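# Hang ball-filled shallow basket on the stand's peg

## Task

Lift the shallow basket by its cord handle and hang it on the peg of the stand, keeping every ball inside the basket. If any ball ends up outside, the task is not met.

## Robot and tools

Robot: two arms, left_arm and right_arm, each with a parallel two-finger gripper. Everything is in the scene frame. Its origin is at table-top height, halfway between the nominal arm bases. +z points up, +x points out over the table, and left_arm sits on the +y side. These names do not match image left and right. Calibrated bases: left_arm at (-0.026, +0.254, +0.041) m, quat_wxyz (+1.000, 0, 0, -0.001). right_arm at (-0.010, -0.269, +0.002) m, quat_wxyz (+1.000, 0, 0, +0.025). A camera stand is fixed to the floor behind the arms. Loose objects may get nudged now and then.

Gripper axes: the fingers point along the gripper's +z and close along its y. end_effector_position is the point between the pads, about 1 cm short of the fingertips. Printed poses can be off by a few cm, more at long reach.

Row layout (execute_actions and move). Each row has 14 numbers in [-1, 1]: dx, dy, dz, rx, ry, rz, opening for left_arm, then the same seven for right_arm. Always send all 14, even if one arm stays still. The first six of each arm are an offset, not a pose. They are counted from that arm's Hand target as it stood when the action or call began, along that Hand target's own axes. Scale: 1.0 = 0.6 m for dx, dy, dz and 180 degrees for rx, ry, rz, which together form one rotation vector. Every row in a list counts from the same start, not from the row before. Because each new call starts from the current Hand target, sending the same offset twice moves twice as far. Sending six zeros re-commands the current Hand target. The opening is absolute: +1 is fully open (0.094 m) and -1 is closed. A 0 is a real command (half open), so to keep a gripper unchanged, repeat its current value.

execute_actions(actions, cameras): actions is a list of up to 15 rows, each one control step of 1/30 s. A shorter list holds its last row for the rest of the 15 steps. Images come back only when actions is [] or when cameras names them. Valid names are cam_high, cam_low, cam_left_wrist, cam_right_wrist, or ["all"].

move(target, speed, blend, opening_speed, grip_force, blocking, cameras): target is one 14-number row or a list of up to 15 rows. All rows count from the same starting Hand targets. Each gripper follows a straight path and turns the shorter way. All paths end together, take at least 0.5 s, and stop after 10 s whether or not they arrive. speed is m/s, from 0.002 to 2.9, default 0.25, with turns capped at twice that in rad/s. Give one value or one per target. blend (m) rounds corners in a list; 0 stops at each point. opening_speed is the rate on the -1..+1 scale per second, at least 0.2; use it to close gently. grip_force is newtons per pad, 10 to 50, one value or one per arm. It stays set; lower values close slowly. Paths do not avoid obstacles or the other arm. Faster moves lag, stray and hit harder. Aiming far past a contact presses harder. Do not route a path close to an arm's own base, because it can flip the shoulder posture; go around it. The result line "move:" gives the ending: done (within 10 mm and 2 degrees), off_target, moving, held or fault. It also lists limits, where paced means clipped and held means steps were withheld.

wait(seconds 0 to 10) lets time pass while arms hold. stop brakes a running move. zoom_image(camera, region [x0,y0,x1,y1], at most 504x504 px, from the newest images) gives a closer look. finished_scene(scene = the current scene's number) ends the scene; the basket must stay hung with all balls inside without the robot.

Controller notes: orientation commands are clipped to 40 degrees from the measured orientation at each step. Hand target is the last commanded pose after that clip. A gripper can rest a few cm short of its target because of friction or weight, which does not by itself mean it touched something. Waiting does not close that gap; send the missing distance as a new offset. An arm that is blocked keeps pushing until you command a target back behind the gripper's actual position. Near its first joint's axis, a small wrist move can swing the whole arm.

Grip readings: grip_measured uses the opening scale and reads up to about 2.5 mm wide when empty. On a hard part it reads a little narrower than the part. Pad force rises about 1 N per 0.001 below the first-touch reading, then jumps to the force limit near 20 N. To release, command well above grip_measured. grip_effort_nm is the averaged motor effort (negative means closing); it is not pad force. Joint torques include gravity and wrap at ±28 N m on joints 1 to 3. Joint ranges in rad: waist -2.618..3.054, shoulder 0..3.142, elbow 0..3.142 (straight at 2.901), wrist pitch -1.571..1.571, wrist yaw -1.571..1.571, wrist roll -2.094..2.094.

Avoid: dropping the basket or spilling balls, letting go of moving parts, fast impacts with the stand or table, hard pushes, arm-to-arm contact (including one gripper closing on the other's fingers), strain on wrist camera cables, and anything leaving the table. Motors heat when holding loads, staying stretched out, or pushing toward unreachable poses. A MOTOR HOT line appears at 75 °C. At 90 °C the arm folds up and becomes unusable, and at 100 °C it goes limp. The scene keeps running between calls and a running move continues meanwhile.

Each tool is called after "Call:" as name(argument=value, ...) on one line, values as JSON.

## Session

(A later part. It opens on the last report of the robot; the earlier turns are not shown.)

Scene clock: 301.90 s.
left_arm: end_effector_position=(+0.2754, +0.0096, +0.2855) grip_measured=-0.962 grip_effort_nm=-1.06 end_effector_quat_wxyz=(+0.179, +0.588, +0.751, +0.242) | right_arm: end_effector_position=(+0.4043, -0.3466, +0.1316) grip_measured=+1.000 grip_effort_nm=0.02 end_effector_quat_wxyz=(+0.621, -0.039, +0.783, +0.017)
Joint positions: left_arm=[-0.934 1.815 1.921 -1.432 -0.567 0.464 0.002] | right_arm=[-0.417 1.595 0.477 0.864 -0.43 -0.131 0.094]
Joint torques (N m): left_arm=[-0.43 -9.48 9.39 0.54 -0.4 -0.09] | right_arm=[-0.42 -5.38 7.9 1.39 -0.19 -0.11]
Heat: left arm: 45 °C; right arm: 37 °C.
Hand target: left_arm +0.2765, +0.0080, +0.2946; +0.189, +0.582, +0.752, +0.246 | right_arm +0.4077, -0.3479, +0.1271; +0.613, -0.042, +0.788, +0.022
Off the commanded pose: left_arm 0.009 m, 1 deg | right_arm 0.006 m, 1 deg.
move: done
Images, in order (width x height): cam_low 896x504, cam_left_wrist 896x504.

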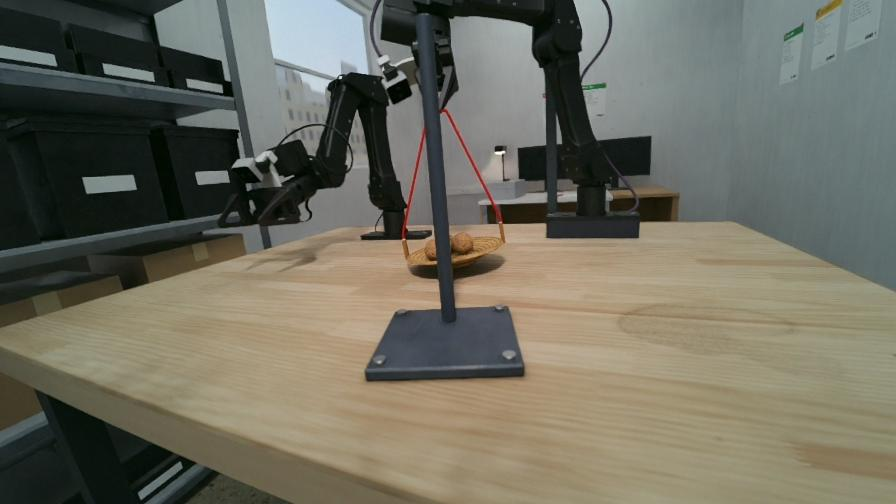

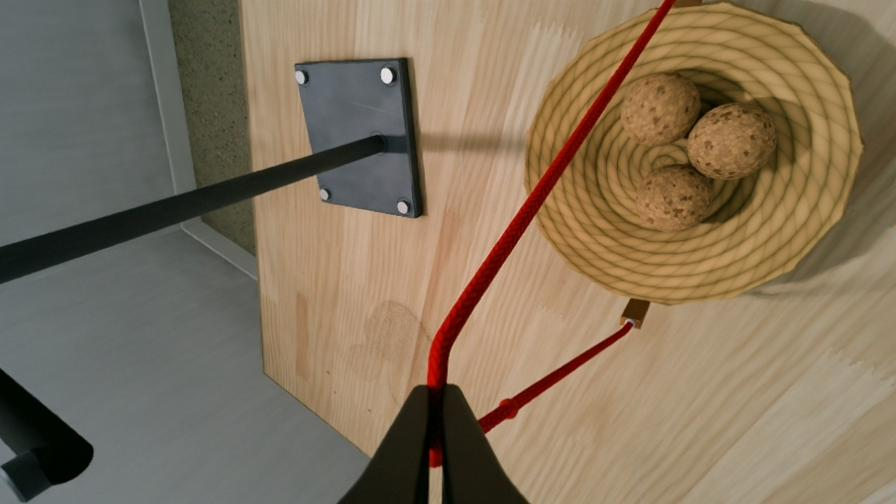

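Call:
move(target=[0.0,0.0295,-0.0404,0,0,0,-1.0,0,0,0,0,0,0,1.0], cameras=["cam_left_wrist","cam_low"], speed=0.04)

Call:
zoom_image(camera="cam_low", region=[380, 80, 530, 280])

Scene clock: 318.40 s.
left_arm: end_effector_position=(+0.2748, +0.0102, +0.3206) grip_measured=-0.962 grip_effort_nm=-1.05 end_effector_quat_wxyz=(+0.197, +0.582, +0.753, +0.237) | right_arm: end_effector_position=(+0.4043, -0.3466, +0.1316) grip_measured=+1.000 grip_effort_nm=0.02 end_effector_quat_wxyz=(+0.621, -0.039, +0.783, +0.017)
Joint positions: left_arm=[-0.934 1.839 2.095 -1.542 -0.566 0.464 0.002] | right_arm=[-0.417 1.595 0.477 0.864 -0.43 -0.131 0.094]
Joint torques (N m): left_arm=[-0.47 -8.16 8.94 0.62 -0.43 0.04] | right_arm=[-0.39 -5.41 7.91 1.39 -0.2 -0.11]
Heat: left arm: 46 °C; right arm: 37 °C.
Hand target: left_arm +0.2766, +0.0080, +0.3246; +0.189, +0.582, +0.752, +0.246 | right_arm +0.4077, -0.3479, +0.1271; +0.613, -0.042, +0.788, +0.022
Off the commanded pose: left_arm 0.005 m, 1 deg | right_arm 0.006 m, 1 deg.
joint sent to its limit (left arm) — joint 4 (wrist pitch), lower limit. The joint targets still meet the commanded pose.
move: done
Images, in order (width x height): cam_low 896x504, cam_left_wrist 896x504.

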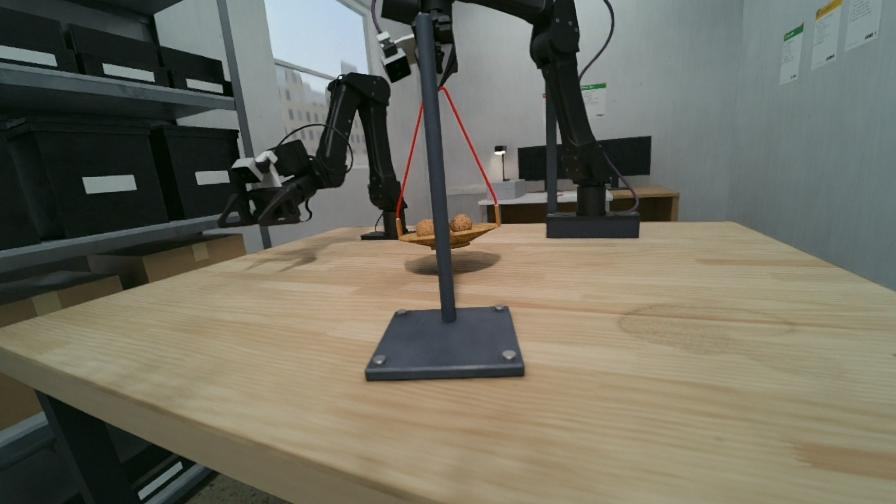

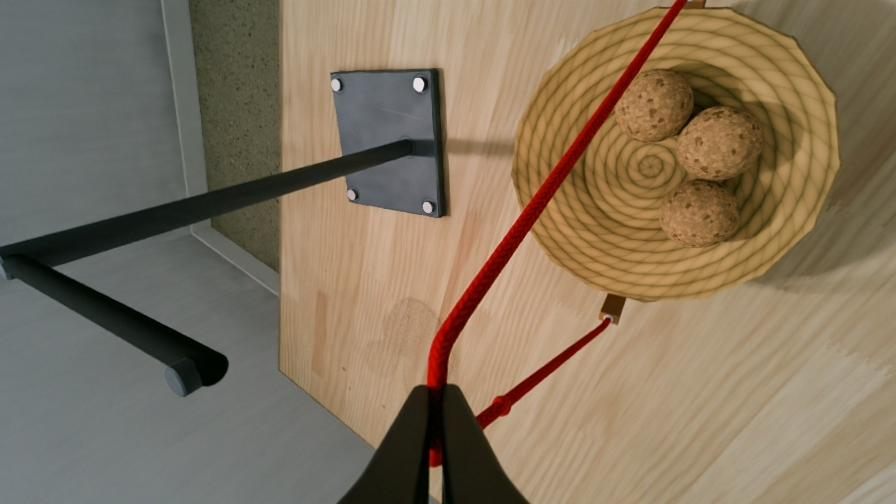

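Scaled by 2.520 from the camera's 896x504 image, which has a finer 1280x720 frame.

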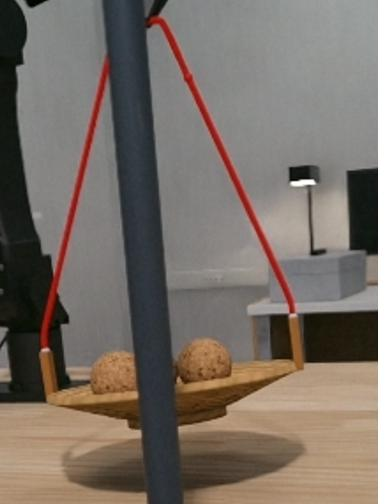

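Call:
move(target=[0.033,0.113,-0.145,-0.08,0,0,-1.0,0,0,0,0,0,0,1.0], cameras=["all"], speed=0.06)

Scene clock: 332.50 s.
left_arm: end_effector_position=(+0.2797, +0.0173, +0.4109) grip_measured=-0.962 grip_effort_nm=-1.06 end_effector_quat_wxyz=(+0.299, +0.574, +0.688, +0.327) | right_arm: end_effector_position=(+0.4043, -0.3466, +0.1316) grip_measured=+1.000 grip_effort_nm=0.02 end_effector_quat_wxyz=(+0.621, -0.039, +0.783, +0.017)
Joint positions: left_arm=[-1.003 1.797 2.272 -1.546 -0.807 0.603 0.002] | right_arm=[-0.417 1.595 0.477 0.864 -0.43 -0.131 0.094]
Joint torques (N m): left_arm=[-0.51 -12.07 8.24 1 -0.68 0.08] | right_arm=[-0.43 -5.39 7.94 1.39 -0.2 -0.1]
Heat: left arm: 46 °C; right arm: 37 °C.
Hand target: left_arm +0.2749, +0.0279, +0.4349; +0.261, +0.554, +0.715, +0.338 | right_arm +0.4077, -0.3479, +0.1271; +0.613, -0.042, +0.788, +0.022
Off the commanded pose: left_arm 0.027 m, 6 deg | right_arm 0.006 m, 1 deg.
joint sent to its limit (left arm) — joint 4 (wrist pitch), lower limit. The joint targets are off in orientation, not in position.
move: off_target (left_arm)

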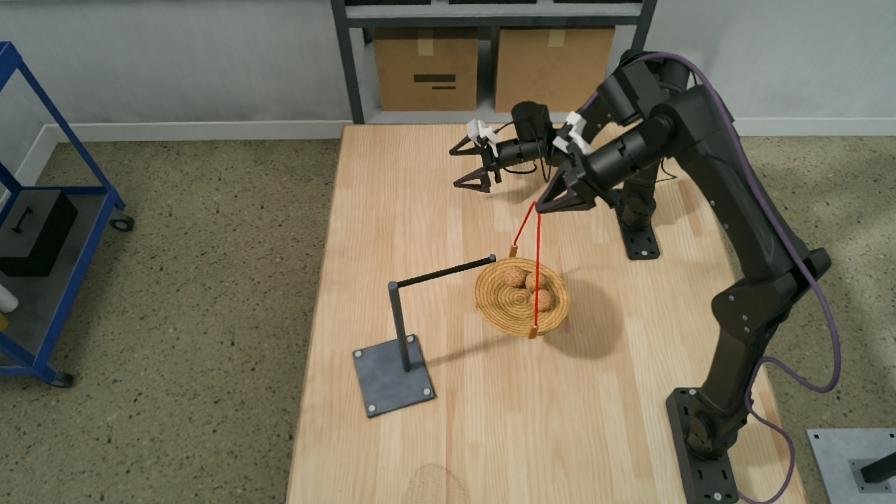

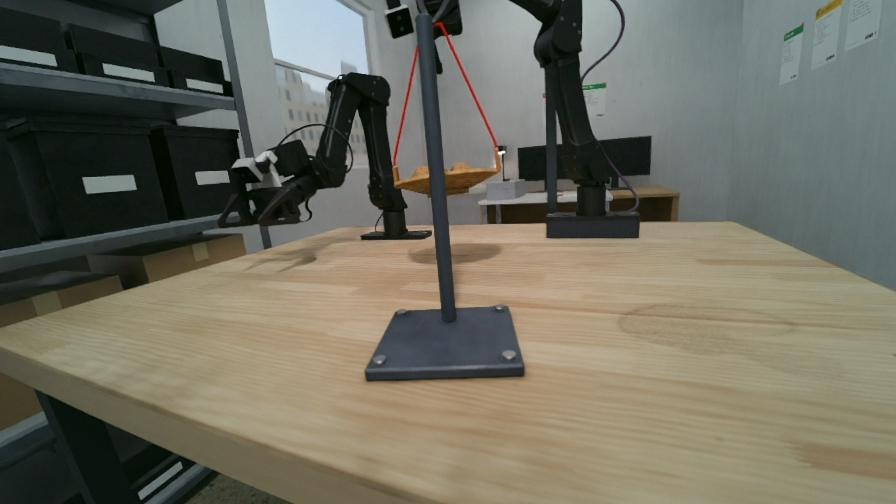

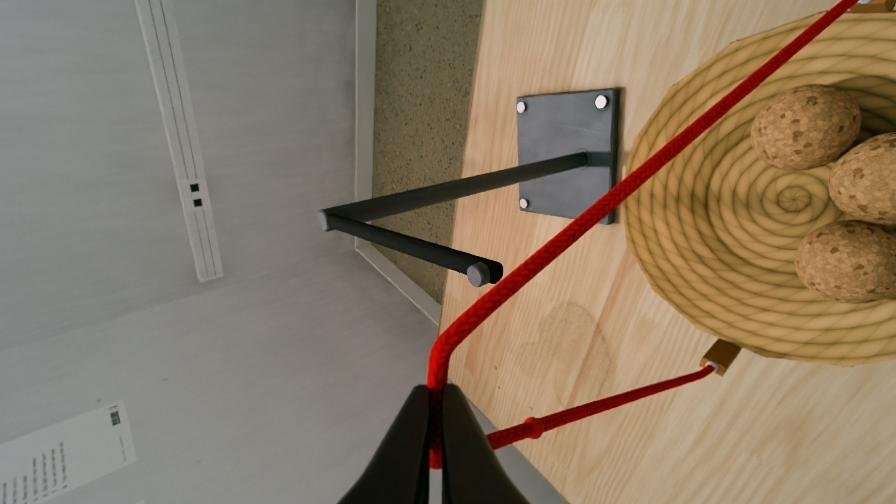

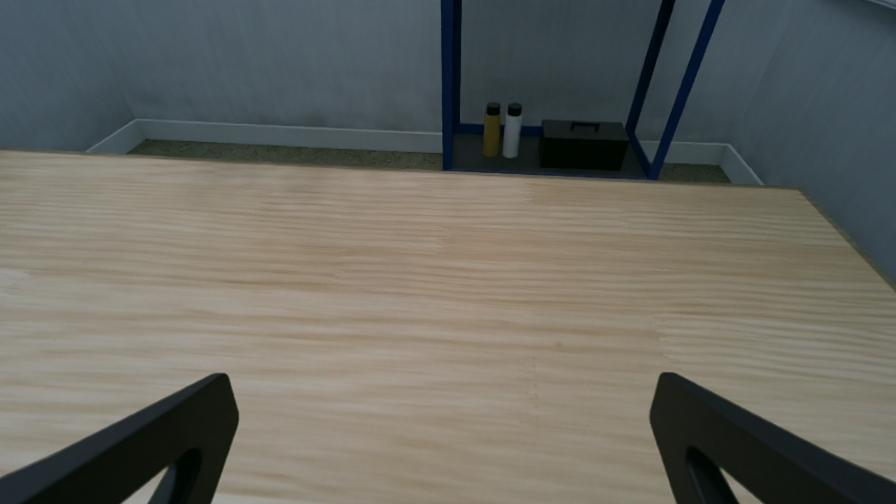

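Call:
zoom_image(camera="cam_high", region=[470, 130, 610, 350])

Call:
zoom_image(camera="cam_low", region=[380, 0, 530, 220])

Scaled by 2.291 from the camera's 896x504 image, which has a finer 1280x720 frame.

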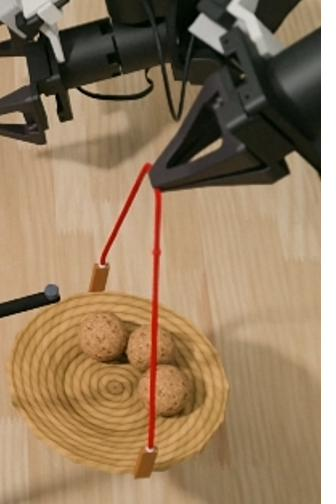

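Scaled by 2.291 from the camera's 896x504 image, which has a finer 1280x720 frame.

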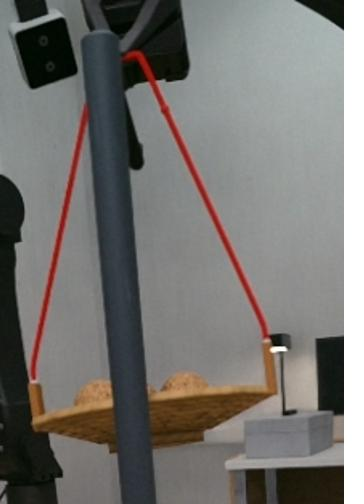

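Call:
move(target=[-0.002,0.061,0.061,-0.06,0,0,-1.0,0,0,0,0,0,0,1.0], cameras=["cam_high","cam_low","cam_left_wrist"], speed=0.06)

Call:
zoom_image(camera="cam_low", region=[380, 0, 530, 220])

Call:
zoom_image(camera="cam_high", region=[380, 150, 600, 350])

Scene clock: 408.93 s.
left_arm: end_effector_position=(+0.3168, +0.0397, +0.4309) grip_measured=-0.962 grip_effort_nm=-1.05 end_effector_quat_wxyz=(+0.300, +0.544, +0.679, +0.390) | right_arm: end_effector_position=(+0.4043, -0.3466, +0.1316) grip_measured=+1.000 grip_effort_nm=0.02 end_effector_quat_wxyz=(+0.621, -0.039, +0.783, +0.017)
Joint positions: left_arm=[-0.917 1.834 2.323 -1.472 -0.903 0.723 0.002] | right_arm=[-0.417 1.595 0.477 0.864 -0.43 -0.131 0.094]
Joint torques (N m): left_arm=[0.54 -7.34 8.4 1.53 -0.69 0.01] | right_arm=[-0.4 -5.39 7.9 1.39 -0.21 -0.11]
Heat: left arm: 48 °C; right arm: 37 °C.
Hand target: left_arm +0.3251, +0.0397, +0.4399; +0.312, +0.527, +0.680, +0.404 | right_arm +0.4077, -0.3479, +0.1271; +0.613, -0.042, +0.788, +0.022
Off the commanded pose: left_arm 0.012 m, 3 deg | right_arm 0.006 m, 1 deg.
move: off_target (left_arm)
Images, in order (width x height): cam_high 896x504, cam_low 896x504, cam_left_wrist 896x504.

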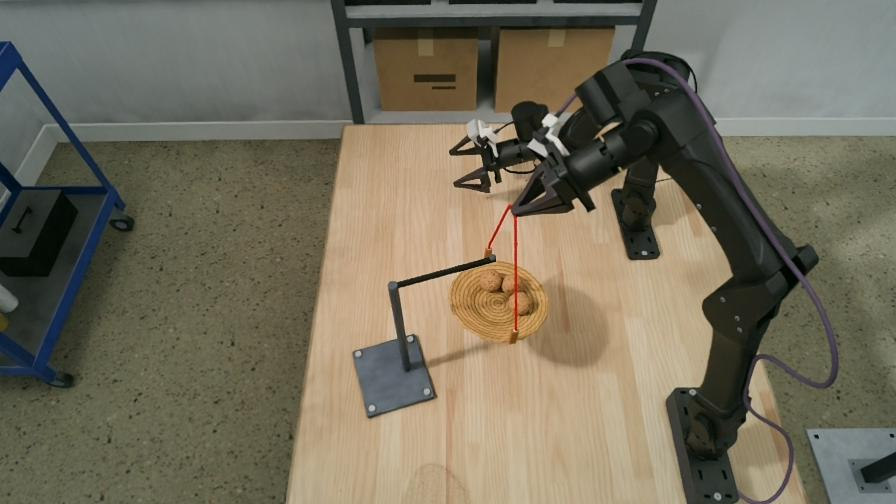

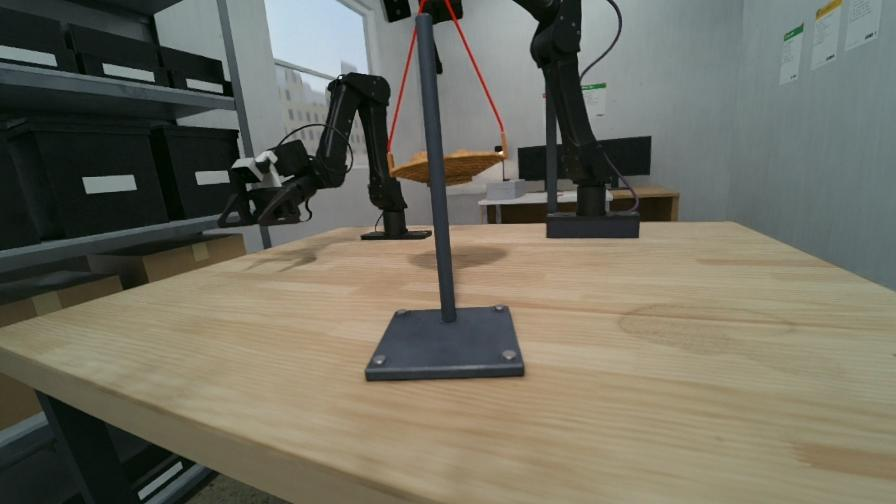

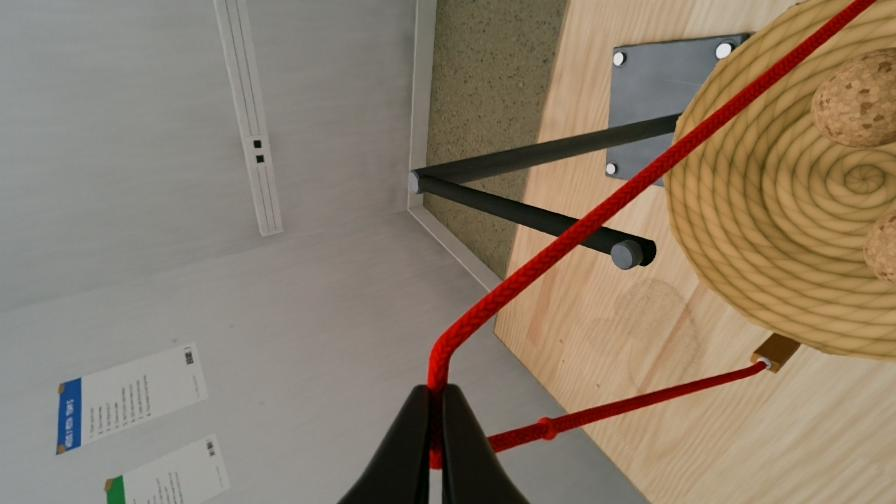

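Scaled by 2.291 from the camera's 896x504 image, which has a finer 1280x720 frame.

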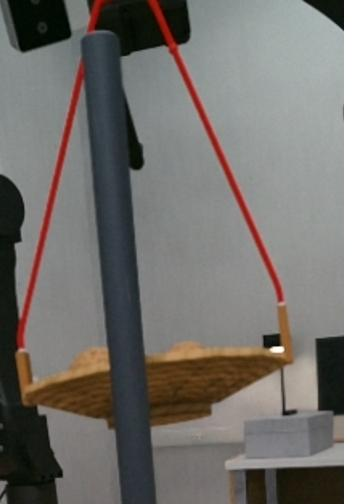

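Scaled by 2.291 from the camera's 896x504 image, which has a finer 1280x720 frame.

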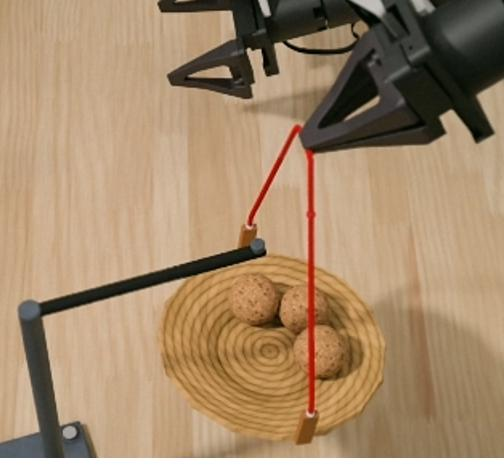

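Call:
move(target=[0.01,0.057,0.139,0,0,0,-1.0,0,0,0,0,0,0,1.0], cameras=["cam_high","cam_low","cam_left_wrist"], speed=0.06)

Call:
zoom_image(camera="cam_low", region=[380, 0, 530, 220])

Call:
zoom_image(camera="cam_high", region=[380, 150, 600, 350])

Scene clock: 424.90 s.
left_arm: end_effector_position=(+0.4020, +0.0701, +0.4223) grip_measured=-0.962 grip_effort_nm=-1.06 end_effector_quat_wxyz=(+0.298, +0.540, +0.680, +0.397) | right_arm: end_effector_position=(+0.4043, -0.3466, +0.1316) grip_measured=+1.000 grip_effort_nm=0.02 end_effector_quat_wxyz=(+0.621, -0.039, +0.783, +0.017)
Joint positions: left_arm=[-0.678 1.904 2.323 -1.2 -0.767 0.995 0.002] | right_arm=[-0.417 1.595 0.477 0.864 -0.43 -0.131 0.094]
Joint torques (N m): left_arm=[0.32 -8.68 8.92 1.9 -0.38 0.04] | right_arm=[-0.4 -5.37 7.9 1.39 -0.2 -0.1]
Heat: left arm: 48 °C; right arm: 37 °C.
Hand target: left_arm +0.4102, +0.0679, +0.4300; +0.312, +0.527, +0.680, +0.404 | right_arm +0.4077, -0.3479, +0.1271; +0.613, -0.042, +0.788, +0.022
Off the commanded pose: left_arm 0.011 m, 2 deg | right_arm 0.006 m, 1 deg.
move: off_target (left_arm)
Images, in order (width x height): cam_high 896x504, cam_low 896x504, cam_left_wrist 896x504.

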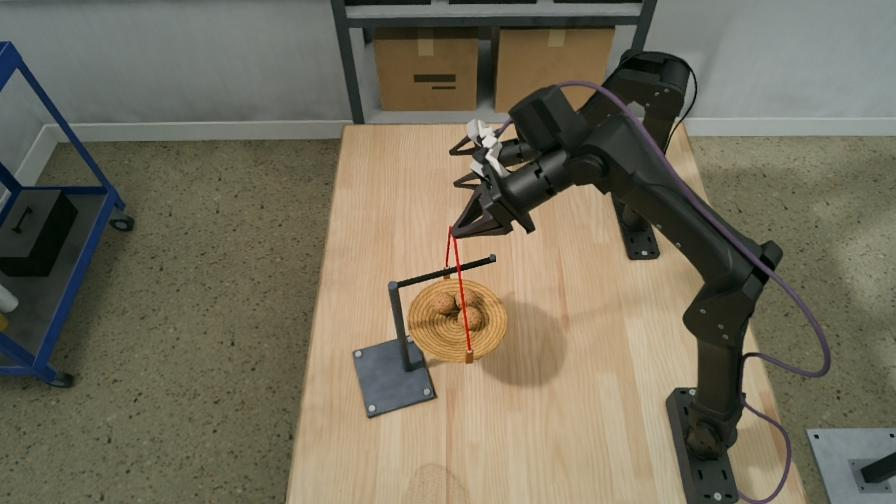

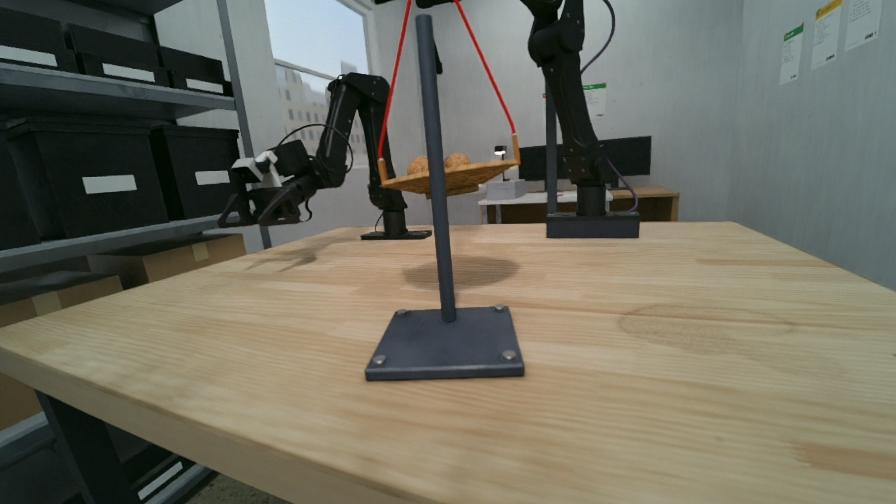

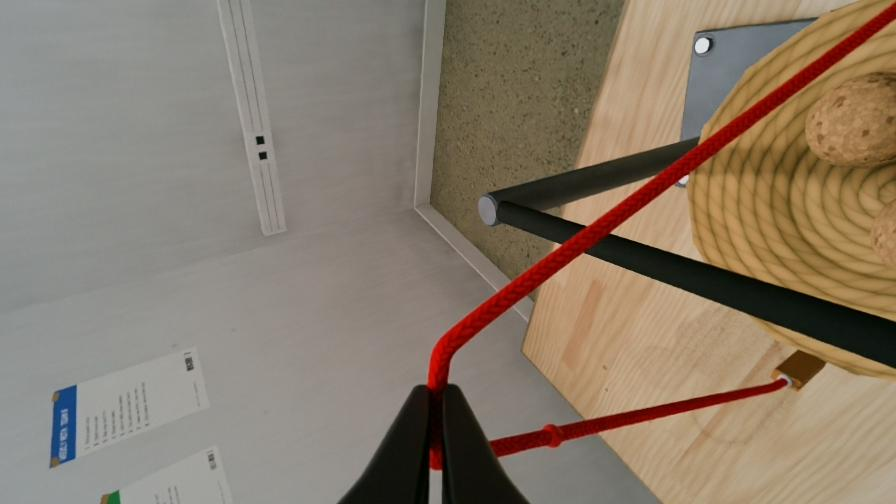

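Scaled by 2.291 from the camera's 896x504 image, which has a finer 1280x720 frame.

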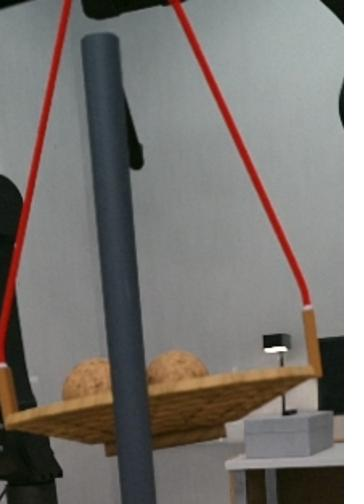

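Scaled by 2.291 from the camera's 896x504 image, which has a finer 1280x720 frame.

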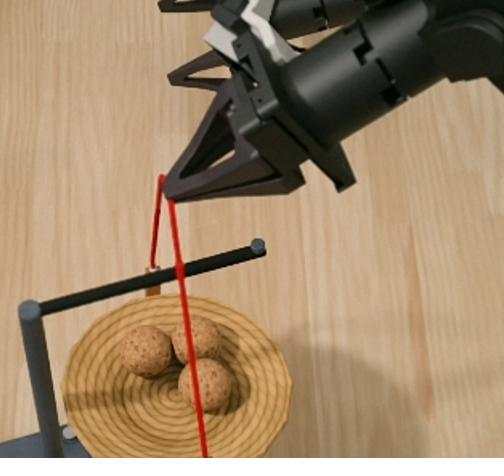

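Call:
move(target=[0.002,-0.092,0.041,0.08,0,0,-1.0,0,0,0,0,0,0,1.0], cameras=["cam_high","cam_low","cam_left_wrist"], speed=0.06)

Call:
zoom_image(camera="cam_low", region=[380, 0, 530, 220])

Call:
zoom_image(camera="cam_high", region=[380, 180, 540, 340])

Scene clock: 444.63 s.
left_arm: end_effector_position=(+0.3998, +0.0661, +0.3692) grip_measured=-0.962 grip_effort_nm=-1.05 end_effector_quat_wxyz=(+0.244, +0.570, +0.720, +0.311) | right_arm: end_effector_position=(+0.4043, -0.3466, +0.1316) grip_measured=+1.000 grip_effort_nm=0.02 end_effector_quat_wxyz=(+0.621, -0.039, +0.783, +0.017)
Joint positions: left_arm=[-0.632 1.991 2.391 -1.373 -0.589 0.892 0.002] | right_arm=[-0.417 1.595 0.477 0.864 -0.43 -0.131 0.094]
Joint torques (N m): left_arm=[0.58 -9.06 9.06 1.25 -0.33 -0.1] | right_arm=[-0.44 -5.35 7.91 1.39 -0.2 -0.1]
Heat: left arm: 49 °C; right arm: 37 °C.
Hand target: left_arm +0.4053, +0.0678, +0.3697; +0.244, +0.562, +0.725, +0.315 | right_arm +0.4077, -0.3479, +0.1271; +0.613, -0.042, +0.788, +0.022
Off the commanded pose: left_arm 0.006 m, 1 deg | right_arm 0.006 m, 1 deg.
move: done
Images, in order (width x height): cam_high 896x504, cam_low 896x504, cam_left_wrist 896x504.

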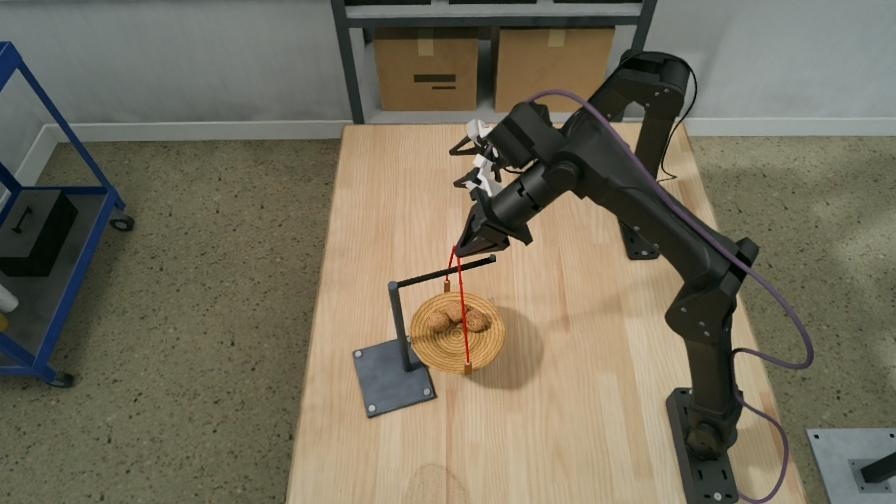

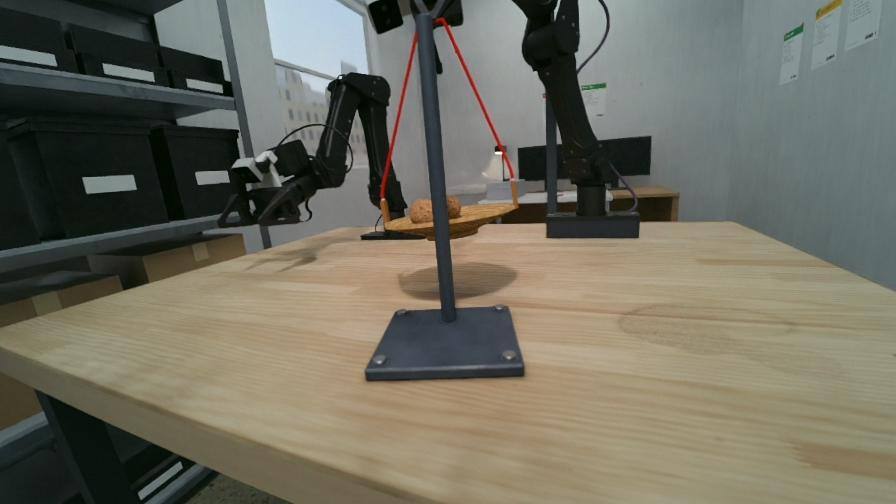

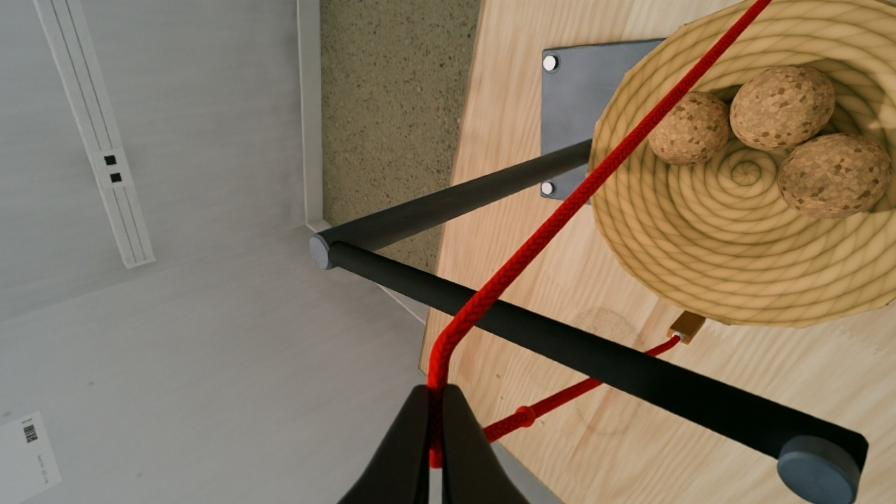

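Scaled by 2.291 from the camera's 896x504 image, which has a finer 1280x720 frame.

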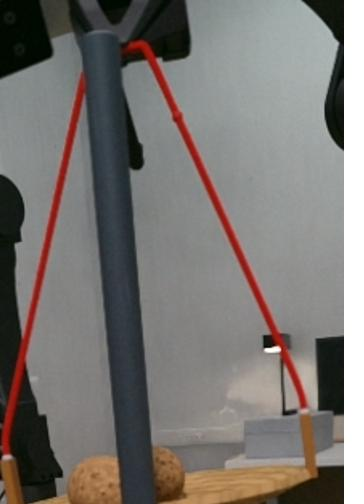

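Scaled by 3.150 from the camera's 896x504 image, which has a finer 1280x720 frame.

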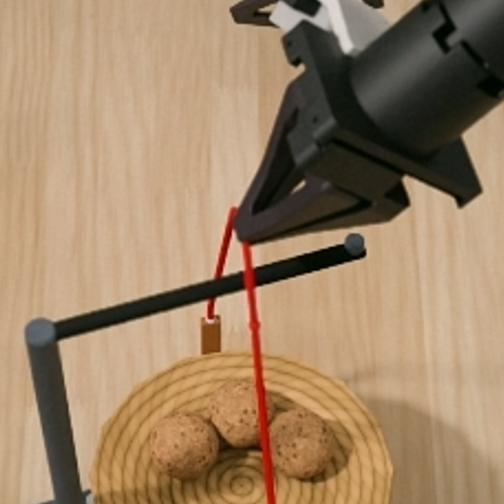

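Call:
move(target=[-0.007,-0.039,0.02,0,0,0,-1.0,0,0,0,0,0,0,1.0], cameras=["cam_high","cam_low","cam_left_wrist"], speed=0.04)

Call:
zoom_image(camera="cam_low", region=[400, 0, 500, 110])

Call:
zoom_image(camera="cam_high", region=[380, 180, 540, 340])

Scene clock: 457.87 s.
left_arm: end_effector_position=(+0.4011, +0.0644, +0.3374) grip_measured=-0.962 grip_effort_nm=-1.06 end_effector_quat_wxyz=(+0.225, +0.570, +0.724, +0.317) | right_arm: end_effector_position=(+0.4043, -0.3466, +0.1316) grip_measured=+1.000 grip_effort_nm=0.02 end_effector_quat_wxyz=(+0.621, -0.039, +0.783, +0.017)
Joint positions: left_arm=[-0.641 1.953 2.203 -1.27 -0.611 0.868 0.002] | right_arm=[-0.417 1.595 0.477 0.864 -0.43 -0.131 0.094]
Joint torques (N m): left_arm=[-0.49 -13.82 5.01 1.59 -0.25 -0.11] | right_arm=[-0.35 -5.35 7.9 1.38 -0.19 -0.1]
Heat: left arm: 49 °C; right arm: 37 °C.
Hand target: left_arm +0.3993, +0.0620, +0.3445; +0.244, +0.562, +0.725, +0.315 | right_arm +0.4077, -0.3479, +0.1271; +0.613, -0.042, +0.788, +0.022
Off the commanded pose: left_arm 0.008 m, 2 deg | right_arm 0.006 m, 1 deg.
move: done
Images, in order (width x height): cam_high 896x504, cam_low 896x504, cam_left_wrist 896x504.

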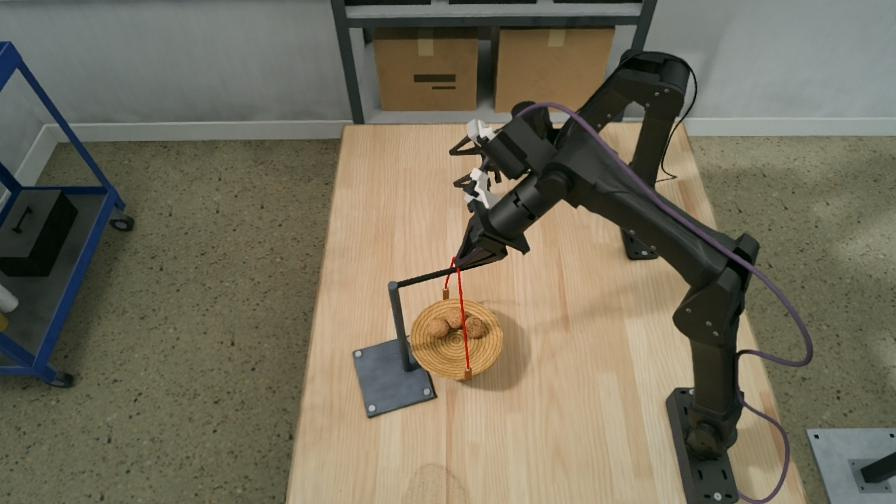

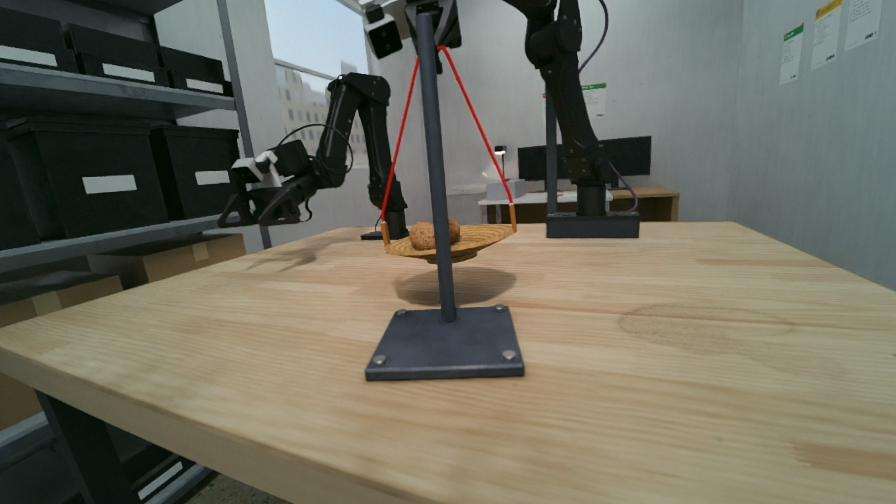

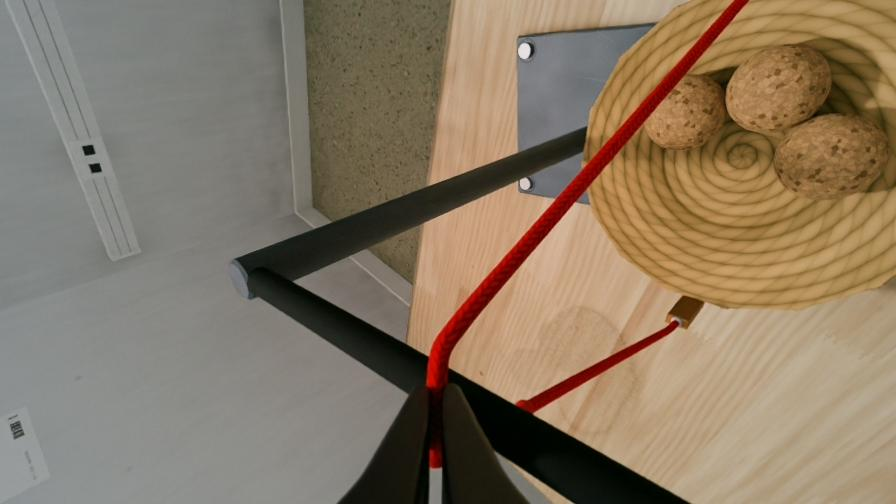

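Scaled by 4.582 from the camera's 896x504 image, which has a finer 1280x720 frame.

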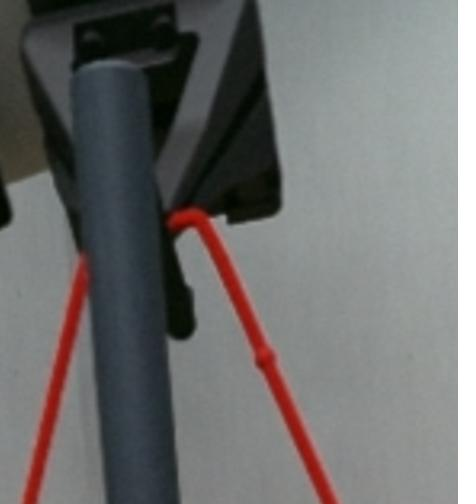

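Scaled by 3.150 from the camera's 896x504 image, which has a finer 1280x720 frame.

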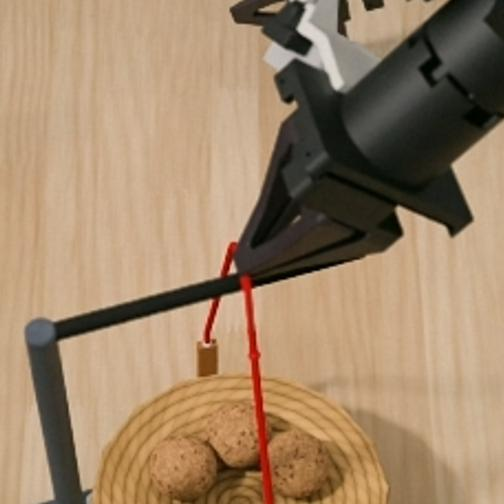

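Call:
move(target=[0.0194,0.0095,-0.002,0,0,0,-1.0,0,0,0,0,0,0,1.0], cameras=["cam_high","cam_low","cam_left_wrist"], speed=0.04)

Call:
zoom_image(camera="cam_low", region=[400, 0, 500, 110])

Call:
zoom_image(camera="cam_high", region=[410, 220, 510, 320])

Call:
zoom_image(camera="cam_left_wrist", region=[300, 300, 600, 504])

Scene clock: 500.07 s.
left_arm: end_effector_position=(+0.4009, +0.0652, +0.3381) grip_measured=-0.962 grip_effort_nm=-1.06 end_effector_quat_wxyz=(+0.232, +0.571, +0.724, +0.310) | right_arm: end_effector_position=(+0.4043, -0.3466, +0.1316) grip_measured=+1.000 grip_effort_nm=0.02 end_effector_quat_wxyz=(+0.621, -0.039, +0.783, +0.017)
Joint positions: left_arm=[-0.634 1.934 2.177 -1.247 -0.592 0.877 0.002] | right_arm=[-0.417 1.595 0.477 0.864 -0.43 -0.131 0.094]
Joint torques (N m): left_arm=[0.99 -14.74 5.27 1.44 -0.32 0.06] | right_arm=[-0.4 -5.39 7.88 1.39 -0.19 -0.1]
Heat: left arm: 44 °C; right arm: 37 °C.
Hand target: left_arm +0.3993, +0.0741, +0.3495; +0.244, +0.562, +0.725, +0.315 | right_arm +0.4077, -0.3479, +0.1271; +0.613, -0.042, +0.788, +0.022
Off the commanded pose: left_arm 0.015 m, 2 deg | right_arm 0.006 m, 1 deg.
move: off_target (left_arm)
Images, in order (width x height): cam_high 896x504, cam_low 896x504, cam_left_wrist 896x504.

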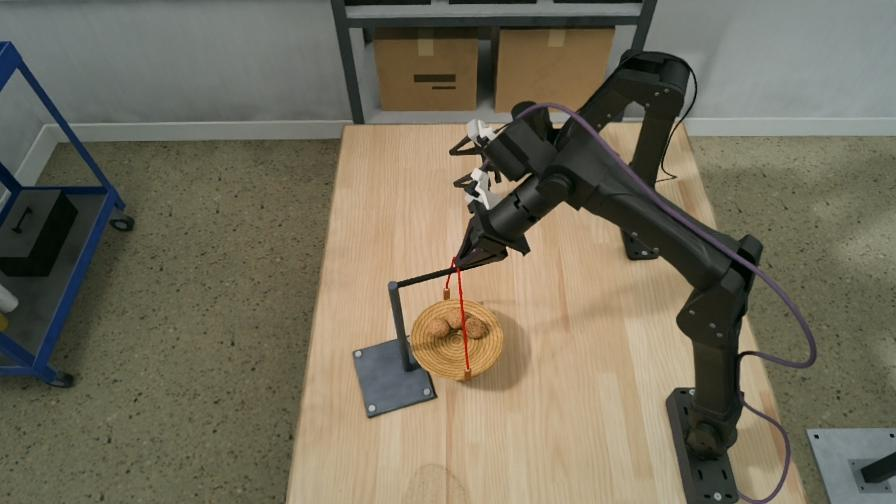

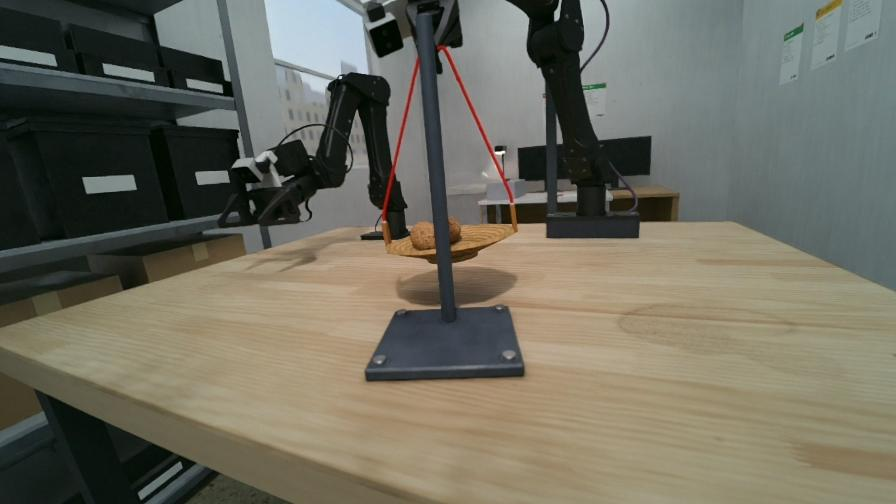

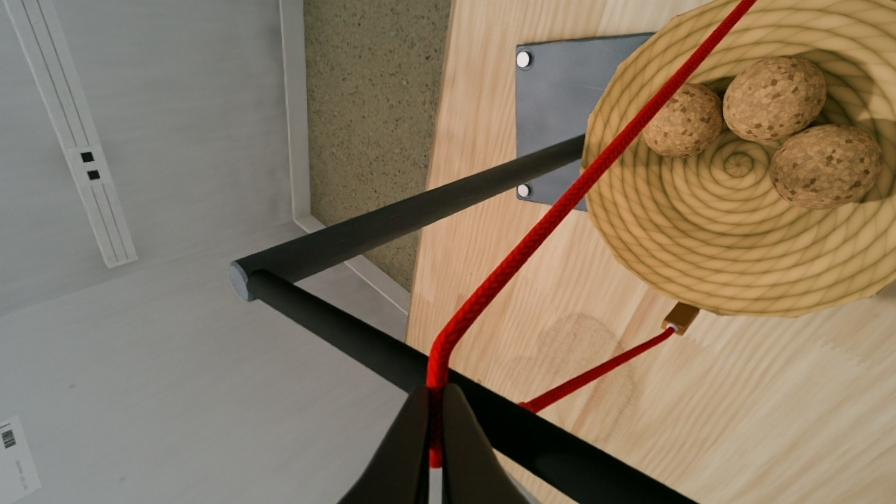

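Scaled by 4.582 from the camera's 896x504 image, which has a finer 1280x720 frame.

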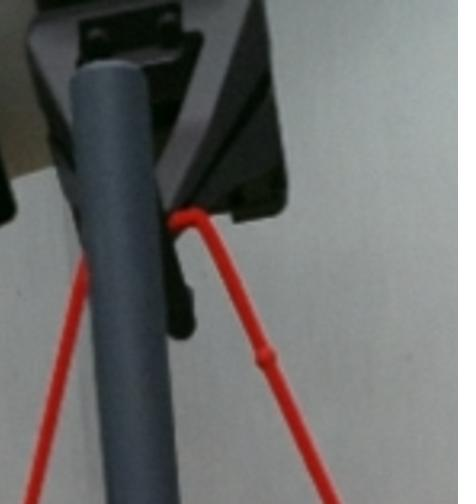

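Scaled by 5.040 from the camera's 896x504 image, which has a finer 1280x720 frame.

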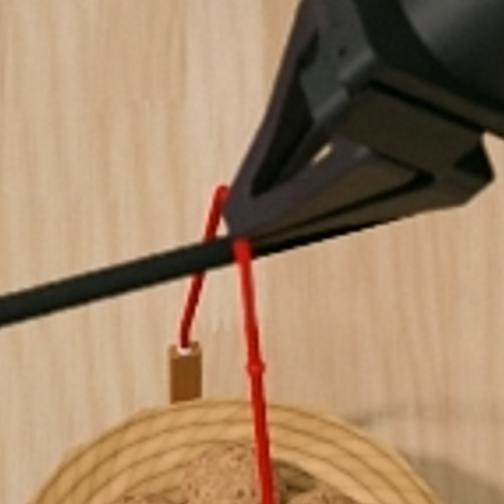

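Scaled by 1.680 from the camera's 896x504 image, which has a finer 1280x720 frame.

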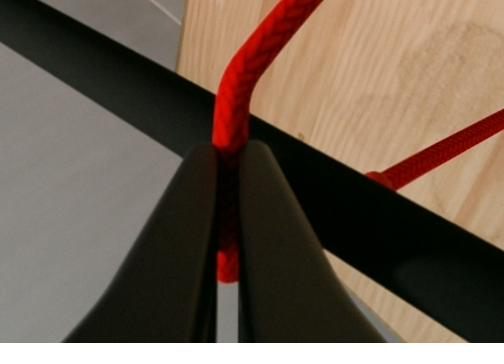

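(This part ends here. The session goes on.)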